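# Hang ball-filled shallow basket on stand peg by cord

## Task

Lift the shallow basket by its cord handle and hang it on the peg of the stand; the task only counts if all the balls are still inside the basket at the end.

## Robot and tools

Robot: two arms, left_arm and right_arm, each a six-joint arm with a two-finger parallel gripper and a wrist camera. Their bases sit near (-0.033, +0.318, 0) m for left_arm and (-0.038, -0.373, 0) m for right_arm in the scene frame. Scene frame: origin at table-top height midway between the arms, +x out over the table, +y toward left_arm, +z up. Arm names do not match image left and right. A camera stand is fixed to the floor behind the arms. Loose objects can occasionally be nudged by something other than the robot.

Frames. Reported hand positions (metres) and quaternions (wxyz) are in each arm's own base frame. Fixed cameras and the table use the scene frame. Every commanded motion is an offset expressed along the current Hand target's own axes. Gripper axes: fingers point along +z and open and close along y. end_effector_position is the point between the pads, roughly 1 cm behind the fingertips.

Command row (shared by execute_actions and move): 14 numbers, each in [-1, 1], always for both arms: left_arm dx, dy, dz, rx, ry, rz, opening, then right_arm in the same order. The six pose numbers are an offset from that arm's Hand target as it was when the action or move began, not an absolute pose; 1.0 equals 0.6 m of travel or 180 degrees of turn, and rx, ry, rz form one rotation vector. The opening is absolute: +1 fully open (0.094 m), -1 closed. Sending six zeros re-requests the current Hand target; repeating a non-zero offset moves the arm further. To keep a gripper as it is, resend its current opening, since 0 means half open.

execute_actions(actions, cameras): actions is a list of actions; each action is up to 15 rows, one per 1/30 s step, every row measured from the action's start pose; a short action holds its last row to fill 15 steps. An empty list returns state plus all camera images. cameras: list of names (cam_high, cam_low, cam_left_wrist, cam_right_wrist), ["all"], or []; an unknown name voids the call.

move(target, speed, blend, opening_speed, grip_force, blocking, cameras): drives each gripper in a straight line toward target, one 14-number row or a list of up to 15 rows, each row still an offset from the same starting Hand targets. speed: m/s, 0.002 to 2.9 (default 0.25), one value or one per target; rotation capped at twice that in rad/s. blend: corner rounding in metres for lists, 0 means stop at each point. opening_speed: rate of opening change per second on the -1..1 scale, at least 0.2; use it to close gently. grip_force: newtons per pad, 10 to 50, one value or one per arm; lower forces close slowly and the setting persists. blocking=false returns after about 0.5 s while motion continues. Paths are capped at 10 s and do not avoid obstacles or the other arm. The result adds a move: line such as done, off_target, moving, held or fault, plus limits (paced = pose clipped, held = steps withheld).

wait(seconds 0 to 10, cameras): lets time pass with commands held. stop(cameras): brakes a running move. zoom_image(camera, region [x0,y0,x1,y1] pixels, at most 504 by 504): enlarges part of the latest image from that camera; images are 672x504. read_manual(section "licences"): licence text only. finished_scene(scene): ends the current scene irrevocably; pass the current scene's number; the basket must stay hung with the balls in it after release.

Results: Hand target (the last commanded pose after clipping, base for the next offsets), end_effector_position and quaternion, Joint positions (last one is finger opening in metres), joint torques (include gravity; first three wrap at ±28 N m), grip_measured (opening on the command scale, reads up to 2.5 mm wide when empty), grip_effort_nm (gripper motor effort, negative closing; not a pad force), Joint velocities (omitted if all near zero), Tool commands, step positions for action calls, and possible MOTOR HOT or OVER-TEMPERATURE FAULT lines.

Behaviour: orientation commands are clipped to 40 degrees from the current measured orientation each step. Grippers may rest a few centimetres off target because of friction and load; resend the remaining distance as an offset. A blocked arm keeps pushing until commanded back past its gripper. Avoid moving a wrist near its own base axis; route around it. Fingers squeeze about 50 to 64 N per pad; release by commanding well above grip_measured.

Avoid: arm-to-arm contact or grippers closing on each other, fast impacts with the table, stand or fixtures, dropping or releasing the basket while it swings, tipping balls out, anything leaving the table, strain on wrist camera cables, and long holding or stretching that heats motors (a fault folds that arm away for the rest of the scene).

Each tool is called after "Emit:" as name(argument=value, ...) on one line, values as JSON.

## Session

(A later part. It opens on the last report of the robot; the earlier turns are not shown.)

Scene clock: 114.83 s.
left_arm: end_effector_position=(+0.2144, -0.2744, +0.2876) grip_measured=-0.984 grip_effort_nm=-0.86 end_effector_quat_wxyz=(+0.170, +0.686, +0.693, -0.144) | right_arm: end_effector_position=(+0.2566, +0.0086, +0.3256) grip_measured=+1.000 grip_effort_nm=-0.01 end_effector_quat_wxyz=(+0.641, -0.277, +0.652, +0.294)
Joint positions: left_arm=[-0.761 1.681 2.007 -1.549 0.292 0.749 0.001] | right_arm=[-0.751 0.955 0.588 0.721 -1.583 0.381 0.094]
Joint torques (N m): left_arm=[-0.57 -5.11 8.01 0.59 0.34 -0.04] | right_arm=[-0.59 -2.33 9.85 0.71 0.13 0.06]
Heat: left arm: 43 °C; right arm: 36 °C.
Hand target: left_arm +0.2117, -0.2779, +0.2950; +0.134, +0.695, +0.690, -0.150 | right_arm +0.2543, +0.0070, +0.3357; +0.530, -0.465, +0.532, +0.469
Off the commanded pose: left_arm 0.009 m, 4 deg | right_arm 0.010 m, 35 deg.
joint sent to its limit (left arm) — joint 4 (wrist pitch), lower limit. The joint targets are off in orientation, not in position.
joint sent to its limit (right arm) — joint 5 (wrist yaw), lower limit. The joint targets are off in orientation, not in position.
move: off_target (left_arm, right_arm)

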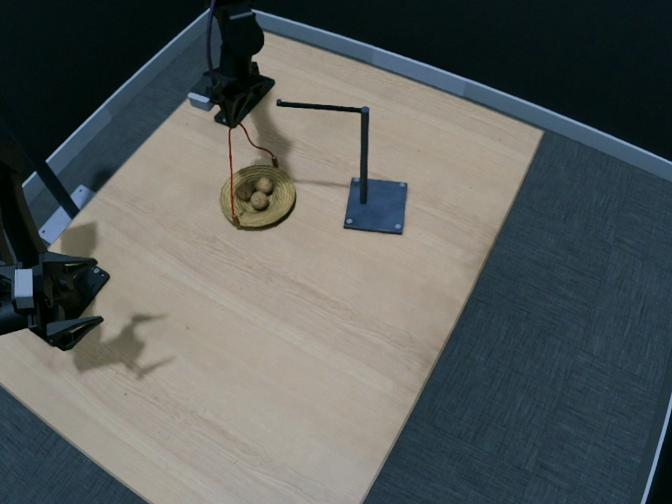

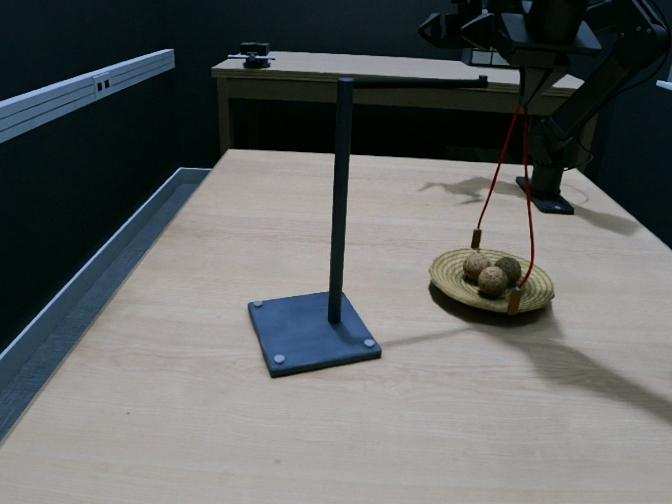

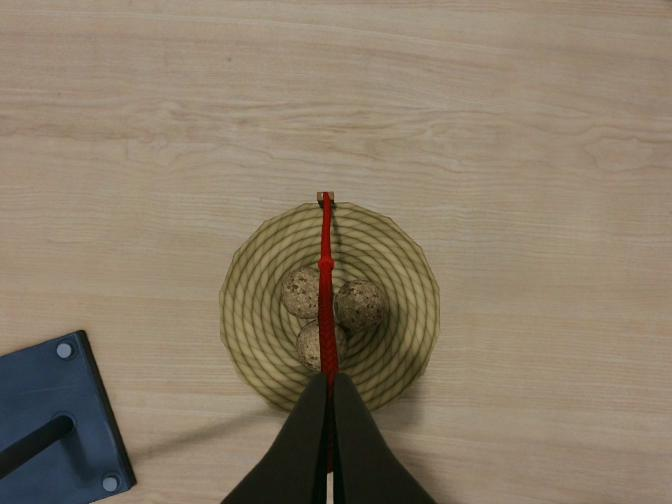

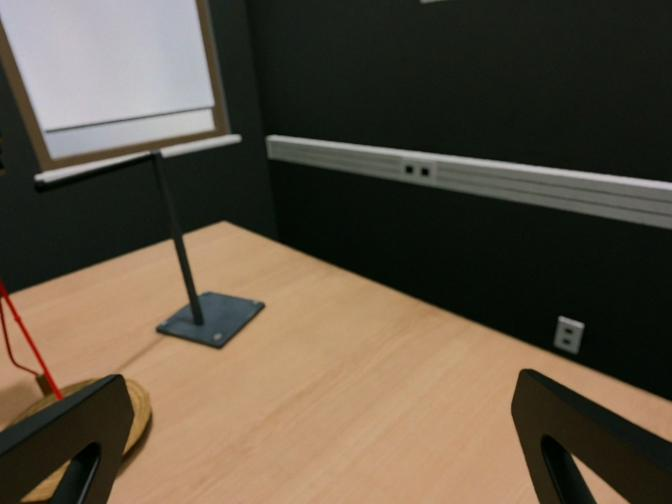

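Emit:
move(target=[[0.083,-0.0093,0.1,0,0,0,-1,0,0,0,0,0,0,1],[0.102,-0.163,0.276,0,0,0,-1,0,0,0,0,0,0,1],[0.138,-0.253,0.425,0,0,0,-1,0,0,0,0,0,0,1],[0.138,-0.253,0.425,0,0,0,-0.1,0,0,0,0,0,0,1],[0.138,-0.253,0.37,0,0,0,-0.1,0,0,0,0,0,0,1]], speed=0.1, opening_speed=1.0, blend=[0.02,0.02,0,0,0], cameras=["all"])

Scene clock: 128.43 s.
left_arm: end_effector_position=(+0.0508, -0.2783, +0.0465) grip_measured=-0.101 grip_effort_nm=0.08 end_effector_quat_wxyz=(+0.113, +0.697, +0.695, -0.139) | right_arm: end_effector_position=(+0.2566, +0.0086, +0.3256) grip_measured=+1.000 grip_effort_nm=-0.01 end_effector_quat_wxyz=(+0.641, -0.277, +0.652, +0.294)
Joint positions: left_arm=[-1.314 1.364 0.736 -0.603 0.125 0.238 0.042] | right_arm=[-0.751 0.955 0.588 0.721 -1.583 0.381 0.094]
Joint torques (N m): left_arm=[0.55 -5.12 8.61 0.65 0.09 0.08] | right_arm=[-0.61 -2.55 9.96 0.66 0.15 0.08]
Heat: left arm: 43 °C; right arm: 36 °C.
Hand target: left_arm +0.0551, -0.2871, +0.0613; +0.134, +0.695, +0.690, -0.150 | right_arm +0.2543, +0.0070, +0.3357; +0.530, -0.465, +0.532, +0.469
Off the commanded pose: left_arm 0.018 m, 3 deg | right_arm 0.010 m, 35 deg.
joint sent to its limit (right arm) — joint 5 (wrist yaw), lower limit. The joint targets are off in orientation, not in position.
move: off_target (left_arm, right_arm)

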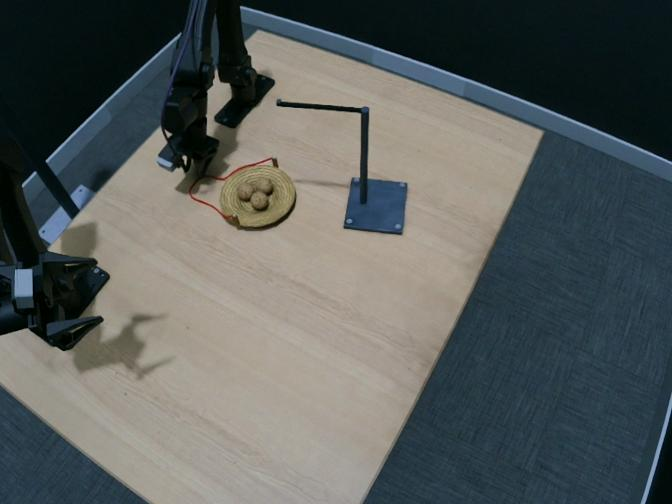

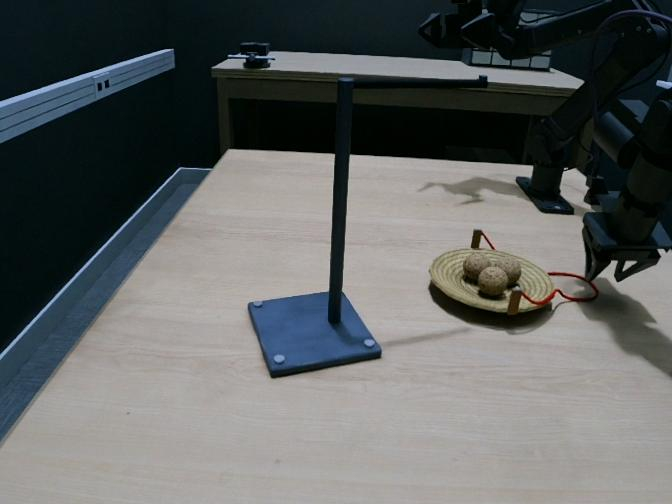

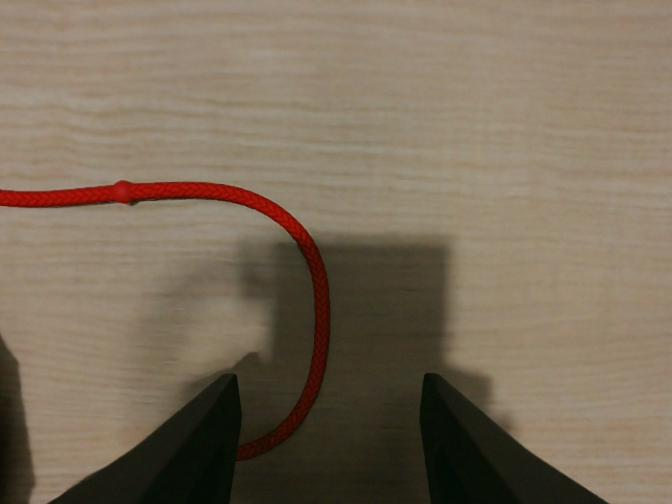

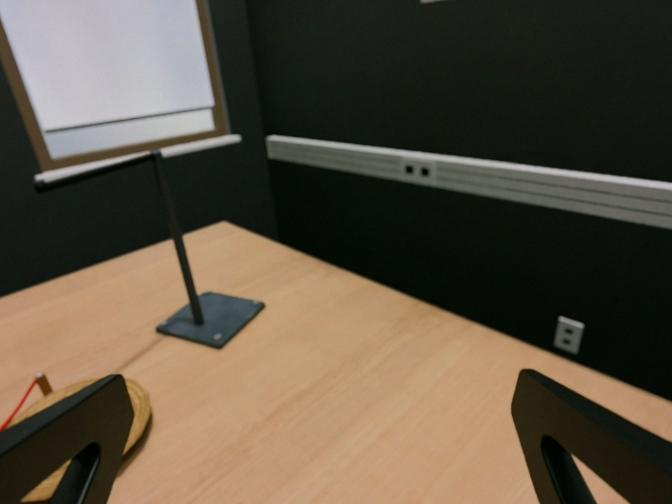

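Emit:
move(target=[0.0138,0,0.0575,0,0,0,-0.1,0,0,0,0,0,0,1], speed=0.05, cameras=["cam_left_wrist"])

Scene clock: 134.30 s.
left_arm: end_effector_position=(+0.0539, -0.2902, +0.0281) grip_measured=-0.101 grip_effort_nm=0.08 end_effector_quat_wxyz=(+0.128, +0.695, +0.692, -0.148) | right_arm: end_effector_position=(+0.2566, +0.0086, +0.3256) grip_measured=+1.000 grip_effort_nm=-0.01 end_effector_quat_wxyz=(+0.641, -0.277, +0.652, +0.294)
Joint positions: left_arm=[-1.314 1.425 0.69 -0.463 0.125 0.238 0.042] | right_arm=[-0.751 0.955 0.588 0.721 -1.583 0.381 0.094]
Joint torques (N m): left_arm=[-0.34 -3.28 5.19 1.01 0.05 -0.01] | right_arm=[-0.5 -2.55 9.85 0.66 0.1 0.11]
Heat: left arm: 43 °C; right arm: 36 °C.
Hand target: left_arm +0.0543, -0.2930, +0.0263; +0.134, +0.695, +0.690, -0.150 | right_arm +0.2543, +0.0070, +0.3357; +0.530, -0.465, +0.532, +0.469
Off the commanded pose: left_arm 0.003 m, 1 deg | right_arm 0.010 m, 35 deg.
joint sent to its limit (right arm) — joint 5 (wrist yaw), lower limit. The joint targets are off in orientation, not in position.
move: off_target (right_arm)
Images, in order (width x height): cam_left_wrist 672x504.

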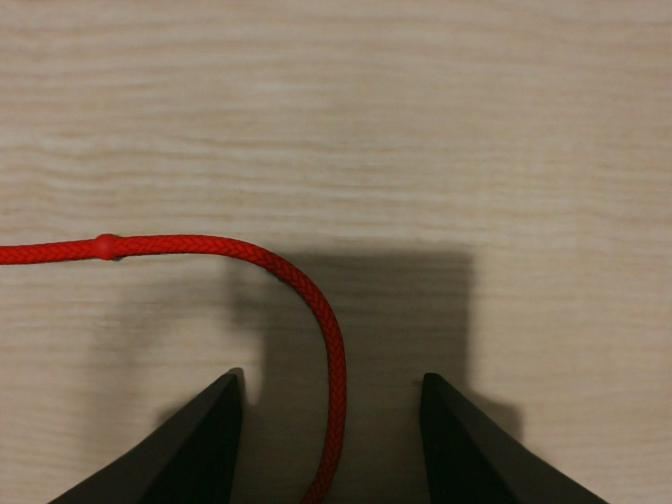

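Emit:
move(target=[[0.0,0,0.002,0,0,0,-1,0,0,0,0,0,0,1],[-0.041,0.09,-0.157,0,0,0,-1,0,0,0,0,0,0,1],[-0.060,0.244,-0.333,0,0,0,-1,0,0,0,0,0,0,1],[-0.143,0.2533,-0.433,0,0,0,-1,0,0,0,0,0,0,1]], speed=[0.1,0.1,0.1,0.05], blend=[0,0.03,0.02,0], opening_speed=1.0, cameras=["all"])

Emit:
zoom_image(camera="cam_low", region=[400, 40, 640, 330])

Scene clock: 143.13 s.
left_arm: end_effector_position=(+0.2152, -0.2682, +0.2884) grip_measured=-0.983 grip_effort_nm=-0.91 end_effector_quat_wxyz=(+0.172, +0.685, +0.693, -0.143) | right_arm: end_effector_position=(+0.2566, +0.0086, +0.3256) grip_measured=+1.000 grip_effort_nm=-0.01 end_effector_quat_wxyz=(+0.641, -0.277, +0.652, +0.294)
Joint positions: left_arm=[-0.745 1.664 1.99 -1.549 0.294 0.762 0.001] | right_arm=[-0.751 0.955 0.588 0.721 -1.583 0.381 0.094]
Joint torques (N m): left_arm=[-0.57 -5.03 7.92 0.59 0.37 -0.03] | right_arm=[-0.46 -2.04 9.91 0.71 0.11 0.09]
Heat: left arm: 43 °C; right arm: 36 °C.
Hand target: left_arm +0.2120, -0.2717, +0.2958; +0.134, +0.695, +0.690, -0.150 | right_arm +0.2543, +0.0070, +0.3357; +0.530, -0.465, +0.532, +0.469
Off the commanded pose: left_arm 0.009 m, 5 deg | right_arm 0.010 m, 35 deg.
joint sent to its limit (left arm) — joint 4 (wrist pitch), lower limit. The joint targets are off in orientation, not in position.
joint sent to its limit (right arm) — joint 5 (wrist yaw), lower limit. The joint targets are off in orientation, not in position.
move: off_target (left_arm, right_arm)

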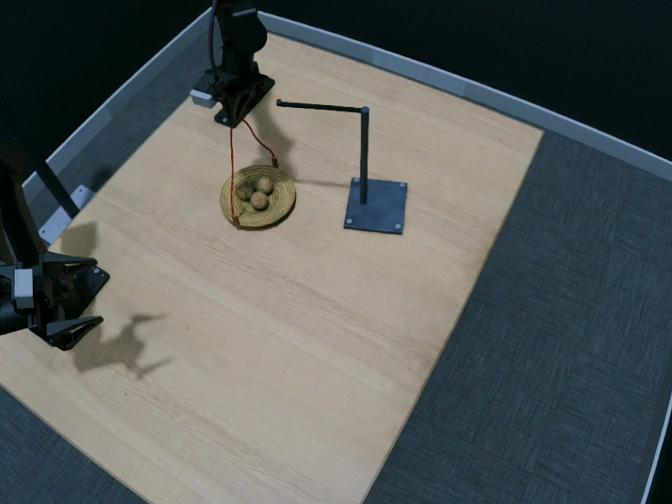

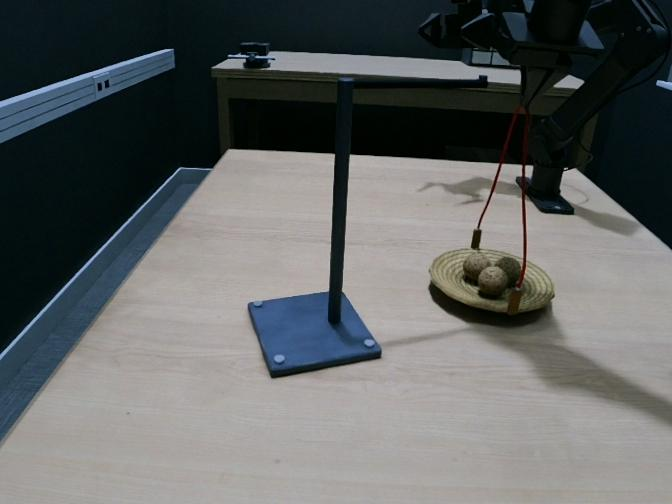

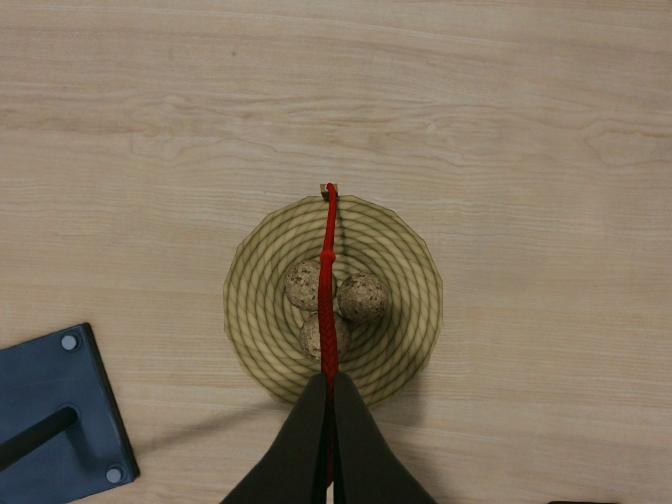

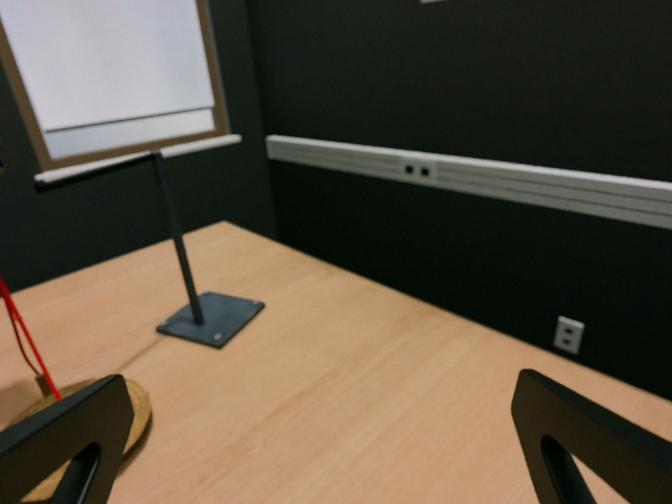

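Scaled by 1.738.

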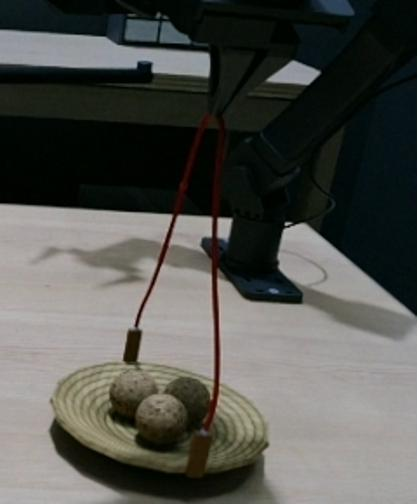

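Emit:
move(target=[-0.0328,0,-0.0765,0,0,0,-1,0,0,0,0,0,0,1], speed=0.03, cameras=["all"])

Emit:
zoom_image(camera="cam_low", region=[400, 40, 640, 330])

Scene clock: 147.13 s.
left_arm: end_effector_position=(+0.2191, -0.2718, +0.3217) grip_measured=-0.983 grip_effort_nm=-0.90 end_effector_quat_wxyz=(+0.218, +0.670, +0.695, -0.145) | right_arm: end_effector_position=(+0.2566, +0.0086, +0.3256) grip_measured=+1.000 grip_effort_nm=-0.01 end_effector_quat_wxyz=(+0.641, -0.277, +0.652, +0.294)
Joint positions: left_arm=[-0.745 1.664 2.107 -1.565 0.294 0.722 0.001] | right_arm=[-0.751 0.955 0.588 0.721 -1.583 0.381 0.094]
Joint torques (N m): left_arm=[0.02 -7.6 8.29 0.9 0.46 -0.04] | right_arm=[-0.77 -2.35 9.84 0.7 0.13 0.08]
Heat: left arm: 43 °C; right arm: 36 °C.
Hand target: left_arm +0.2131, -0.2718, +0.3458; +0.134, +0.695, +0.690, -0.150 | right_arm +0.2543, +0.0070, +0.3357; +0.530, -0.465, +0.532, +0.469
Off the commanded pose: left_arm 0.025 m, 10 deg | right_arm 0.010 m, 35 deg.
joint read past its limit (left arm) — joint 4 (wrist pitch), lower limit.
joint sent to its limit (left arm) — joint 4 (wrist pitch), lower limit. The joint targets are off in orientation, not in position.
joint sent to its limit (right arm) — joint 5 (wrist yaw), lower limit. The joint targets are off in orientation, not in position.
move: off_target (left_arm, right_arm)

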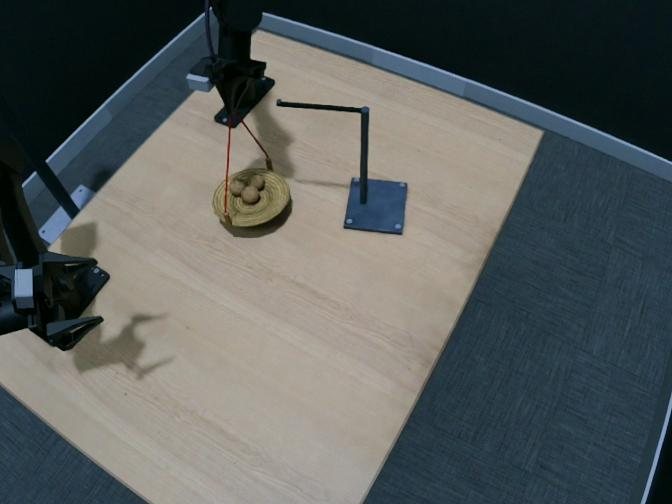

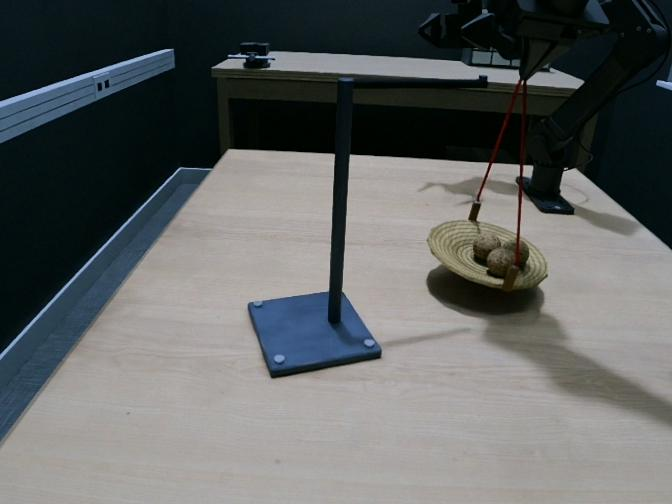

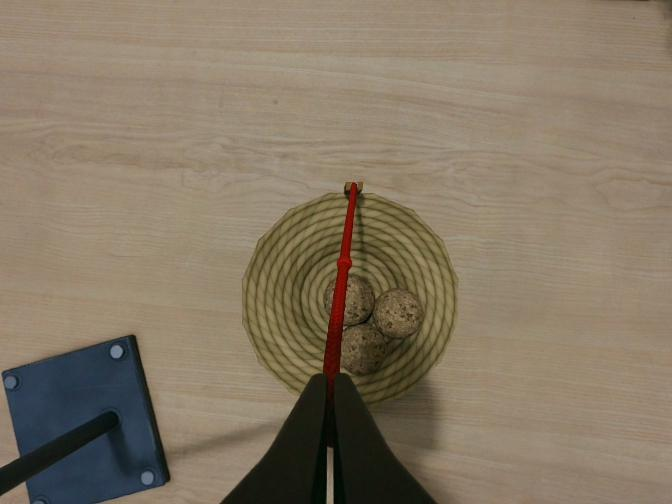

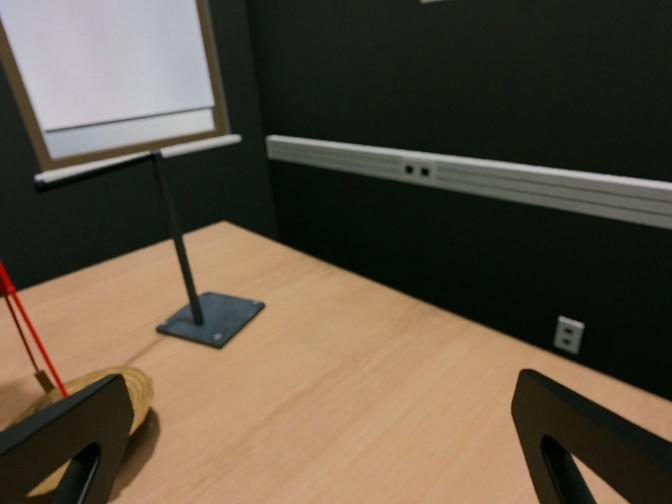

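Scaled by 1.738.

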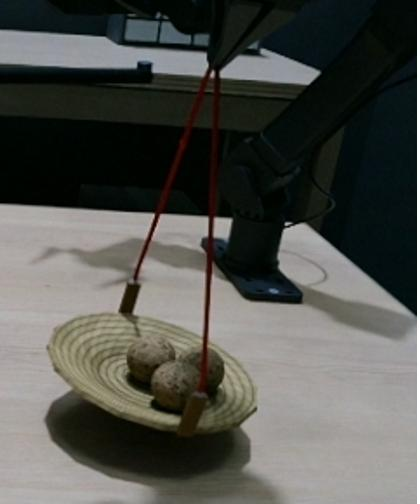

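Emit:
move(target=[-0.0257,-0.0147,-0.0597,0,-0.09,0,-1,0,0,0,0,0,0,1], speed=0.04, cameras=["all"])

Scene clock: 154.37 s.
left_arm: end_effector_position=(+0.2137, -0.2736, +0.3585) grip_measured=-0.983 grip_effort_nm=-0.90 end_effector_quat_wxyz=(+0.258, +0.643, +0.681, -0.236) | right_arm: end_effector_position=(+0.2566, +0.0086, +0.3256) grip_measured=+1.000 grip_effort_nm=-0.01 end_effector_quat_wxyz=(+0.641, -0.277, +0.652, +0.294)
Joint positions: left_arm=[-0.653 1.645 2.165 -1.568 0.513 0.721 0.001] | right_arm=[-0.751 0.955 0.588 0.721 -1.583 0.381 0.094]
Joint torques (N m): left_arm=[0.55 -7.49 8.03 1 0.71 0.02] | right_arm=[-0.51 -2.36 9.84 0.69 0.15 0.09]
Heat: left arm: 43 °C; right arm: 36 °C.
Hand target: left_arm +0.2049, -0.2718, +0.3849; +0.230, +0.667, +0.664, -0.246 | right_arm +0.2543, +0.0070, +0.3357; +0.530, -0.465, +0.532, +0.469
Off the commanded pose: left_arm 0.028 m, 5 deg | right_arm 0.010 m, 35 deg.
joint read past its limit (left arm) — joint 4 (wrist pitch), lower limit.
joint sent to its limit (left arm) — joint 4 (wrist pitch), lower limit. The joint targets are off in orientation, not in position.
joint sent to its limit (right arm) — joint 5 (wrist yaw), lower limit. The joint targets are off in orientation, not in position.
move: off_target (left_arm, right_arm)

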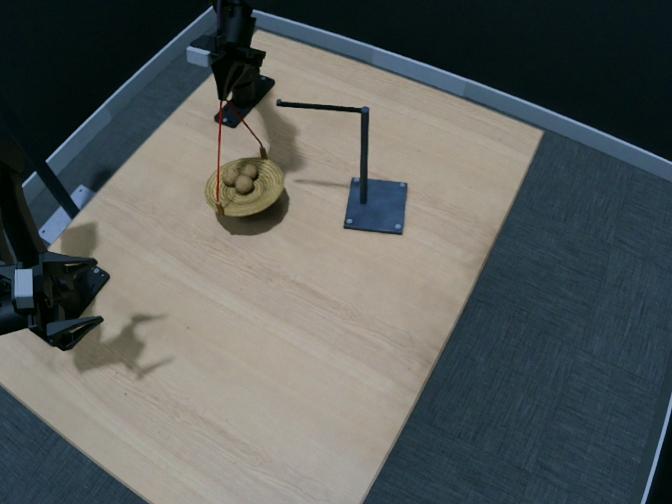

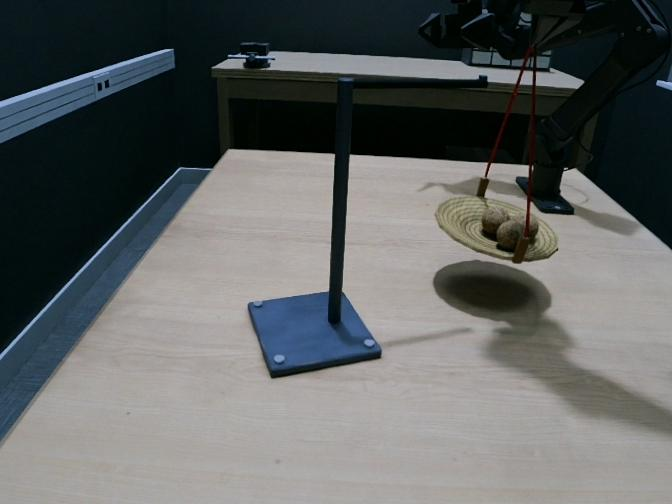

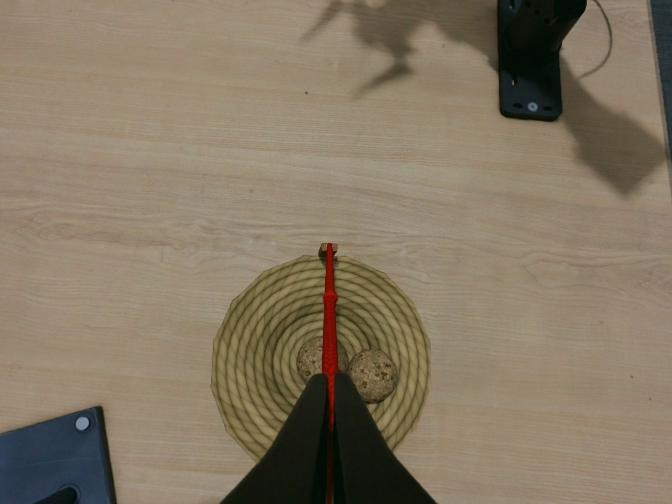

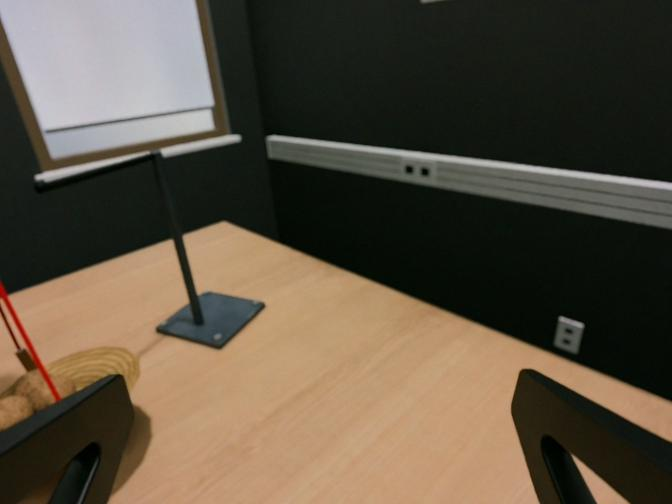

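Emit:
move(target=[0.090,0,-0.074,0,-0.05,0,-1,0,0,0,0,0,0,1], speed=0.05, cameras=["all"])

Scene clock: 163.63 s.
left_arm: end_effector_position=(+0.2151, -0.1995, +0.3709) grip_measured=-0.983 grip_effort_nm=-0.90 end_effector_quat_wxyz=(+0.328, +0.610, +0.670, -0.266) | right_arm: end_effector_position=(+0.2566, +0.0086, +0.3256) grip_measured=+1.000 grip_effort_nm=-0.01 end_effector_quat_wxyz=(+0.641, -0.277, +0.652, +0.294)
Joint positions: left_arm=[-0.318 1.432 1.924 -1.569 0.752 0.96 0.001] | right_arm=[-0.751 0.955 0.588 0.721 -1.583 0.381 0.094]
Joint torques (N m): left_arm=[0.43 -5.09 5.08 0.93 0.96 0.09] | right_arm=[-0.59 -2.52 9.95 0.71 0.18 0.05]
Heat: left arm: 43 °C; right arm: 36 °C.
Hand target: left_arm +0.2058, -0.2019, +0.3851; +0.281, +0.646, +0.644, -0.298 | right_arm +0.2543, +0.0070, +0.3357; +0.530, -0.465, +0.532, +0.469
Off the commanded pose: left_arm 0.017 m, 8 deg | right_arm 0.010 m, 35 deg.
joint read past its limit (left arm) — joint 4 (wrist pitch), lower limit.
joint sent to its limit (left arm) — joint 4 (wrist pitch), lower limit. The joint targets are off in orientation, not in position.
joint sent to its limit (right arm) — joint 5 (wrist yaw), lower limit. The joint targets are off in orientation, not in position.
move: off_target (left_arm, right_arm)

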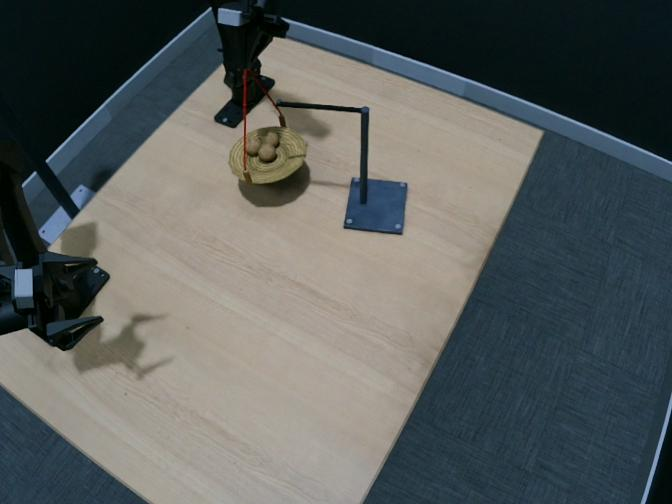

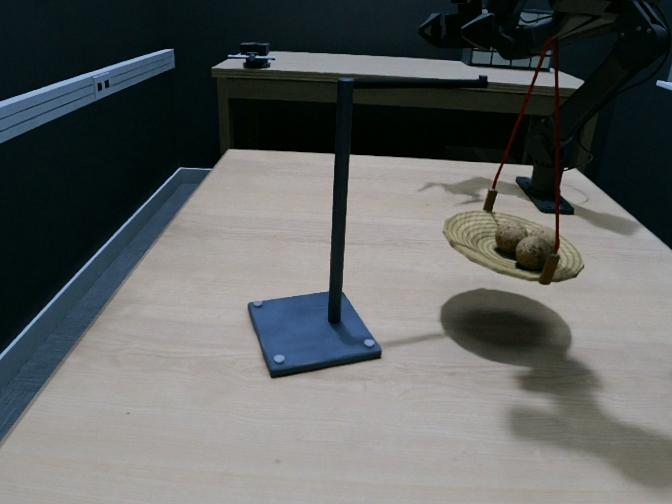

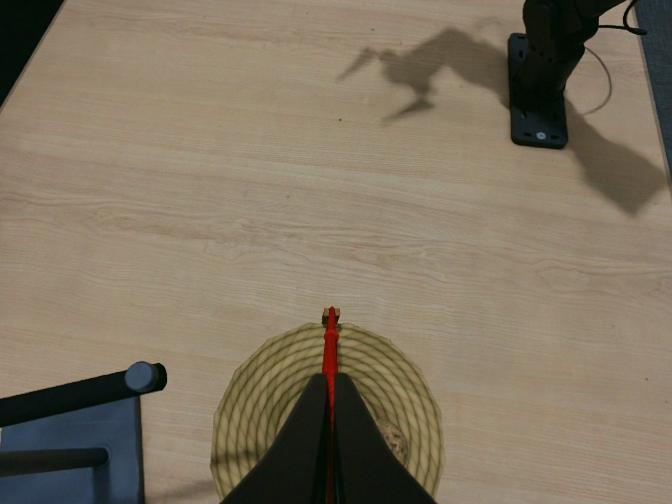

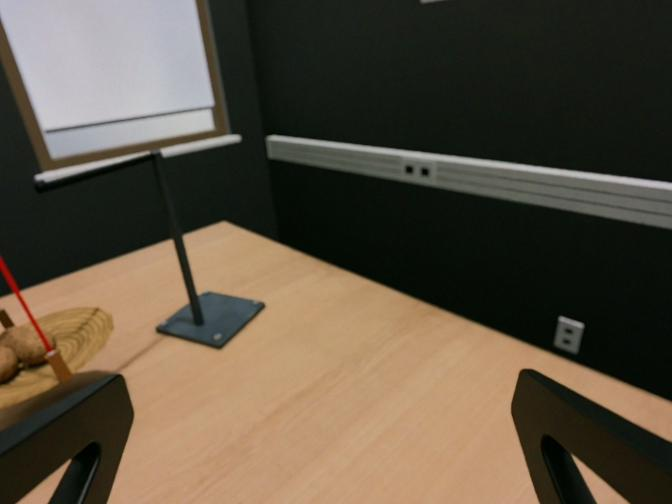

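Emit:
move(target=[-0.0366,0,0.041,0,0,0,-1,0,0,0,0,0,0,1], speed=0.05, cameras=["cam_left_wrist","cam_low"])

Scene clock: 175.23 s.
left_arm: end_effector_position=(+0.2077, -0.2302, +0.3718) grip_measured=-0.983 grip_effort_nm=-0.89 end_effector_quat_wxyz=(+0.301, +0.626, +0.660, -0.285) | right_arm: end_effector_position=(+0.2566, +0.0086, +0.3256) grip_measured=+1.000 grip_effort_nm=-0.01 end_effector_quat_wxyz=(+0.641, -0.277, +0.652, +0.294)
Joint positions: left_arm=[-0.444 1.501 2 -1.569 0.725 0.881 0.001] | right_arm=[-0.751 0.955 0.588 0.721 -1.583 0.381 0.094]
Joint torques (N m): left_arm=[-0.54 -3.52 8.02 0.95 0.7 -0.06] | right_arm=[-0.77 -2.35 9.77 0.72 0.11 0.11]
Heat: left arm: 43 °C; right arm: 36 °C.
Hand target: left_arm +0.2055, -0.2348, +0.3852; +0.281, +0.646, +0.644, -0.298 | right_arm +0.2543, +0.0070, +0.3357; +0.530, -0.465, +0.532, +0.469
Off the commanded pose: left_arm 0.014 m, 4 deg | right_arm 0.010 m, 35 deg.
joint read past its limit (left arm) — joint 4 (wrist pitch), lower limit.
joint sent to its limit (left arm) — joint 4 (wrist pitch), lower limit. The joint targets are off in orientation, not in position.
joint sent to its limit (right arm) — joint 5 (wrist yaw), lower limit. The joint targets are off in orientation, not in position.
move: off_target (left_arm, right_arm)
Images, in order (width x height): cam_low 672x504, cam_left_wrist 672x504.

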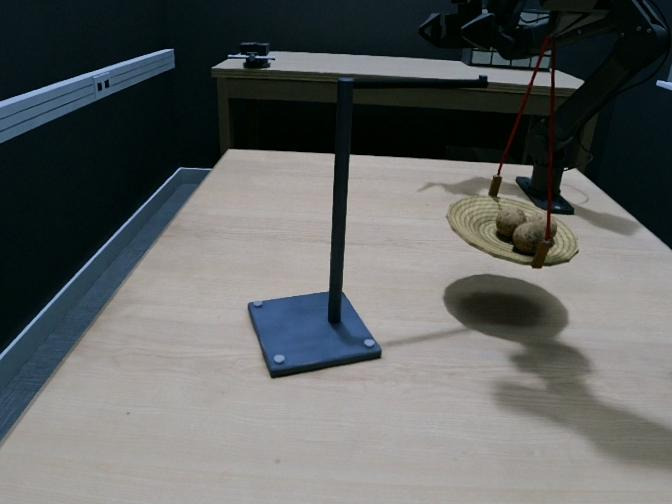

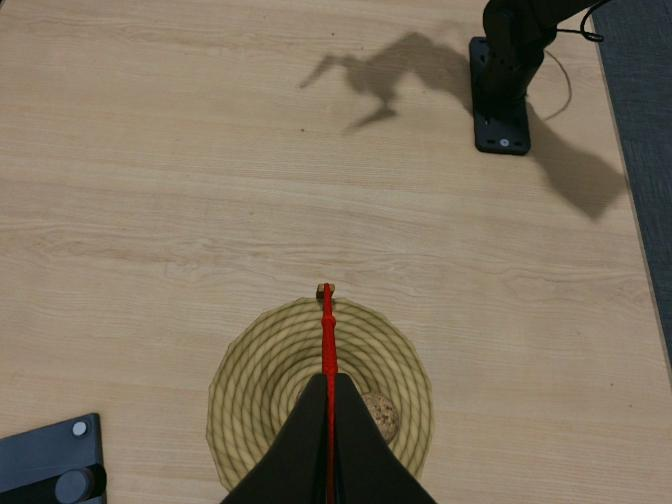

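Emit:
move(target=[0.046,0.2075,-0.058,0,0,0,-1,0,0,0,0,0,0,1], speed=0.05, cameras=["all"])

Emit:
zoom_image(camera="cam_low", region=[320, 20, 640, 330])

Scene clock: 184.07 s.
left_arm: end_effector_position=(+0.3317, -0.1872, +0.3680) grip_measured=-0.983 grip_effort_nm=-0.89 end_effector_quat_wxyz=(+0.362, +0.590, +0.675, -0.256) | right_arm: end_effector_position=(+0.2566, +0.0086, +0.3256) grip_measured=+1.000 grip_effort_nm=-0.01 end_effector_quat_wxyz=(+0.641, -0.277, +0.652, +0.294)
Joint positions: left_arm=[-0.162 1.795 2.263 -1.569 0.823 1.067 0.001] | right_arm=[-0.751 0.955 0.588 0.721 -1.583 0.381 0.094]
Joint torques (N m): left_arm=[0.42 -5.89 8.21 0.88 1.03 0.1] | right_arm=[-0.49 -2.47 9.78 0.73 0.14 0.07]
Heat: left arm: 43 °C; right arm: 36 °C.
Hand target: left_arm +0.3305, -0.1919, +0.3851; +0.281, +0.646, +0.644, -0.298 | right_arm +0.2543, +0.0070, +0.3357; +0.530, -0.465, +0.532, +0.469
Off the commanded pose: left_arm 0.018 m, 13 deg | right_arm 0.010 m, 35 deg.
joint read past its limit (left arm) — joint 4 (wrist pitch), lower limit.
joint sent to its limit (left arm) — joint 4 (wrist pitch), lower limit. The joint targets are off in orientation, not in position.
joint sent to its limit (right arm) — joint 5 (wrist yaw), lower limit. The joint targets are off in orientation, not in position.
move: off_target (left_arm, right_arm)

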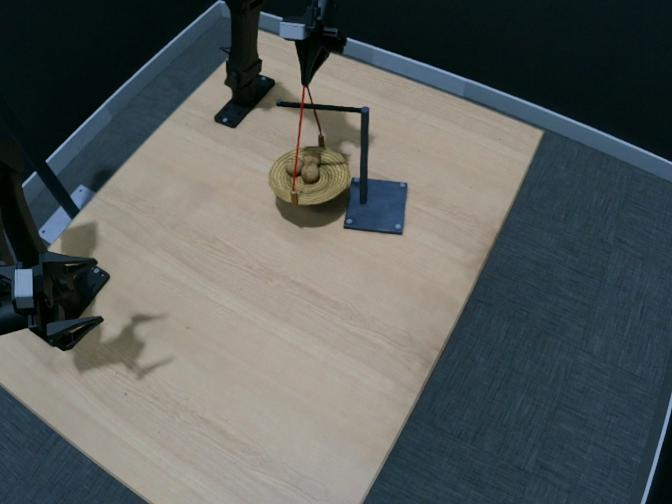

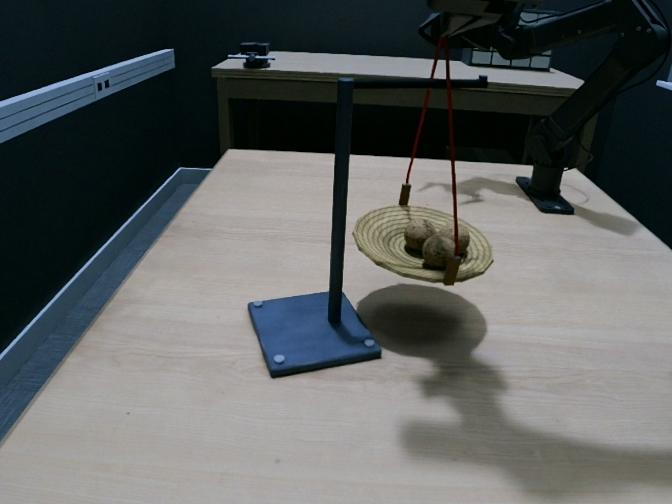

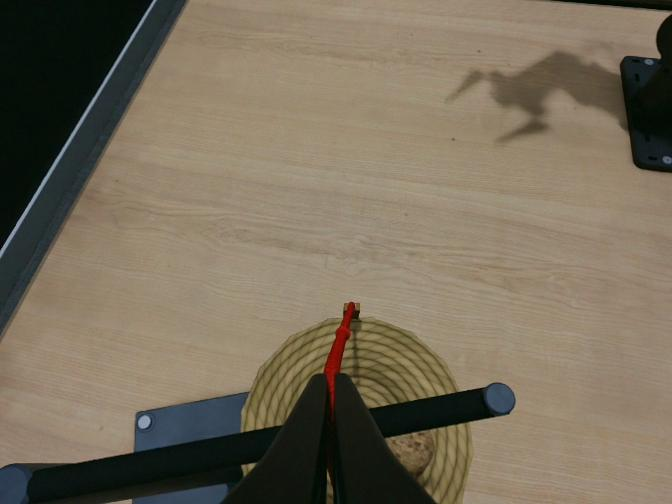

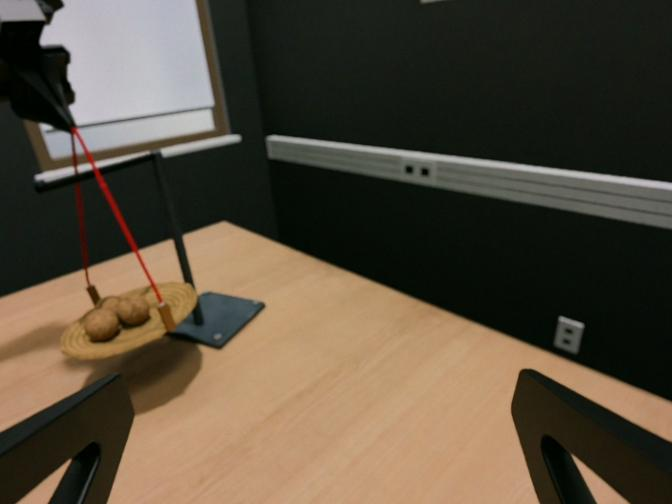

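Scaled by 1.575.

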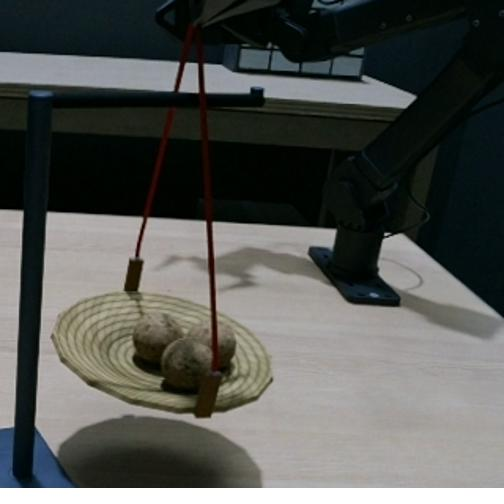

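Emit:
zoom_image(camera="cam_low", region=[390, 30, 510, 120])

Emit:
zoom_image(camera="cam_right_wrist", region=[0, 80, 240, 260])

Scaled by 4.200.

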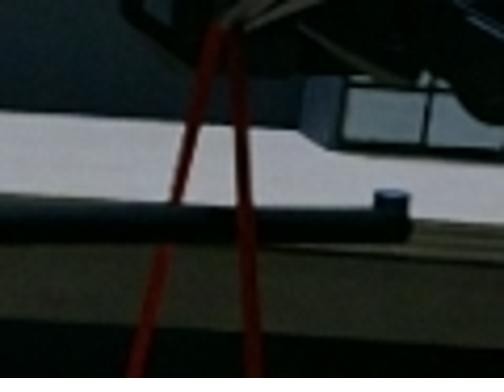

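Scaled by 2.100.

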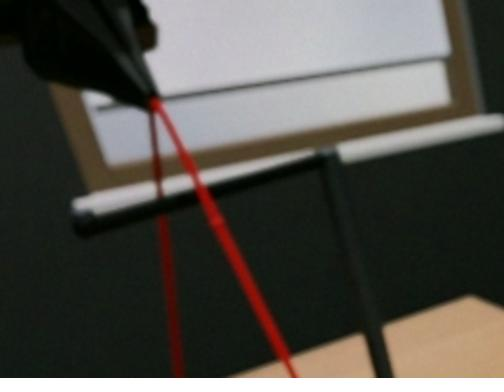

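Emit:
move(target=[0.0436,0.001,0.0387,0,0,0,-1,0,0,0,0,0,0,1], speed=0.03, cameras=["all"])

Emit:
zoom_image(camera="cam_low", region=[390, 30, 510, 120])

Emit:
zoom_image(camera="cam_right_wrist", region=[0, 80, 240, 260])

Scene clock: 195.70 s.
left_arm: end_effector_position=(+0.3302, -0.1870, +0.3463) grip_measured=-0.983 grip_effort_nm=-0.90 end_effector_quat_wxyz=(+0.343, +0.610, +0.665, -0.261) | right_arm: end_effector_position=(+0.2566, +0.0086, +0.3256) grip_measured=+1.000 grip_effort_nm=-0.01 end_effector_quat_wxyz=(+0.641, -0.277, +0.652, +0.294)
Joint positions: left_arm=[-0.162 1.795 2.185 -1.569 0.822 1.148 0.001] | right_arm=[-0.751 0.955 0.588 0.721 -1.583 0.381 0.094]
Joint torques (N m): left_arm=[-0.2 -5.68 5.3 0.78 0.85 0.1] | right_arm=[-0.62 -2.5 9.85 0.64 0.14 0.05]
Heat: left arm: 43 °C; right arm: 36 °C.
Hand target: left_arm +0.3304, -0.1919, +0.3501; +0.281, +0.646, +0.644, -0.298 | right_arm +0.2543, +0.0070, +0.3357; +0.530, -0.465, +0.532, +0.469
Off the commanded pose: left_arm 0.006 m, 10 deg | right_arm 0.010 m, 35 deg.
joint read past its limit (left arm) — joint 4 (wrist pitch), lower limit.
joint sent to its limit (left arm) — joint 4 (wrist pitch), lower limit. The joint targets are off in orientation, not in position.
joint sent to its limit (right arm) — joint 5 (wrist yaw), lower limit. The joint targets are off in orientation, not in position.
move: off_target (left_arm, right_arm)

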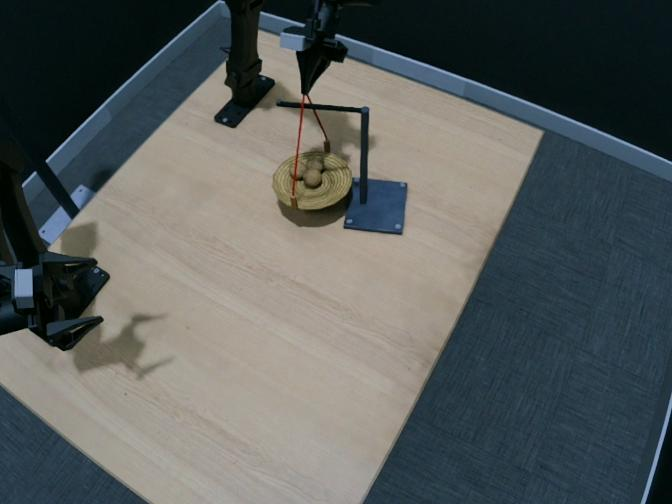

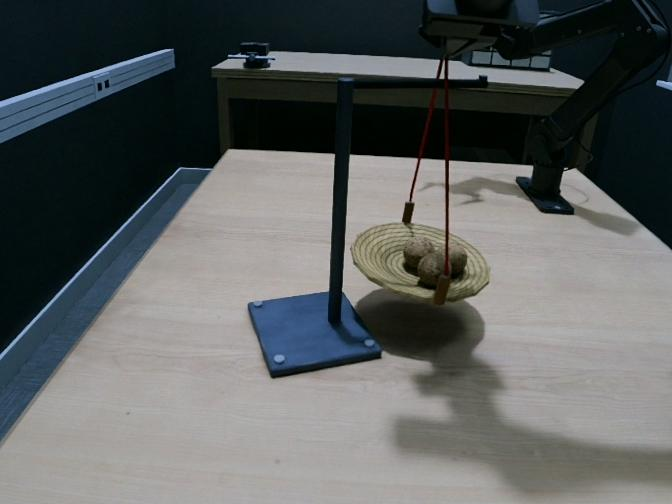

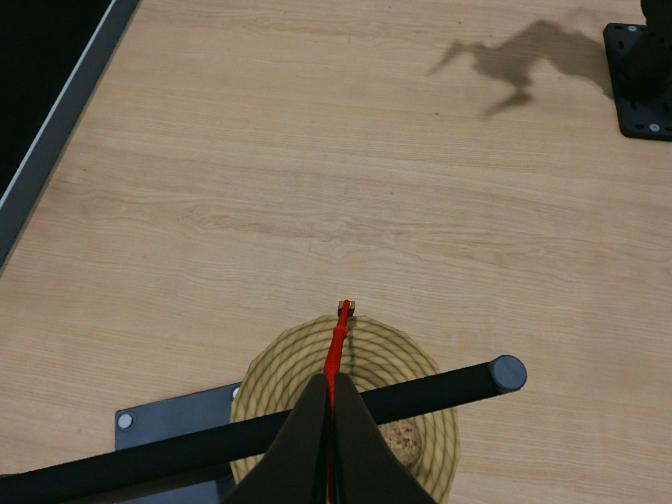

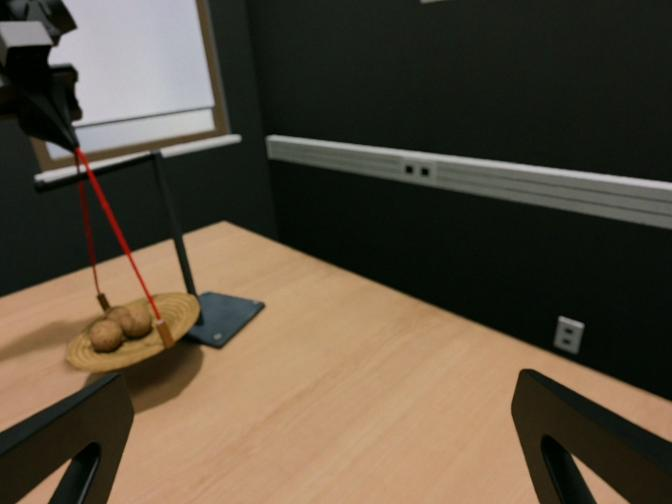

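Scaled by 4.200.

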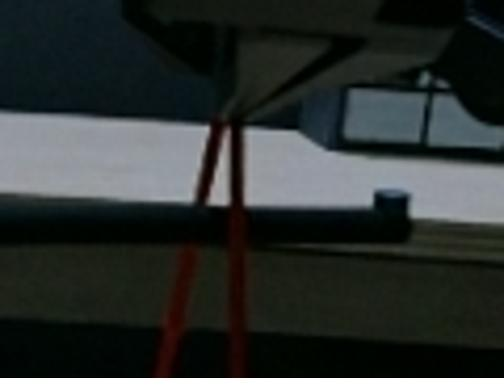

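Scaled by 2.100.

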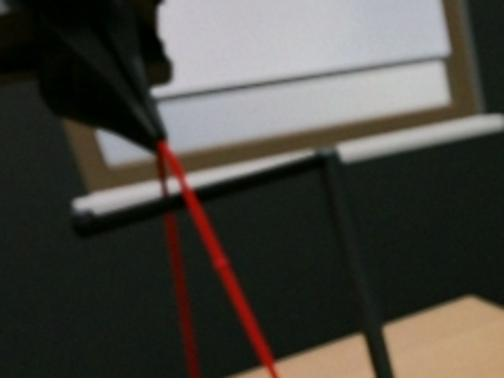

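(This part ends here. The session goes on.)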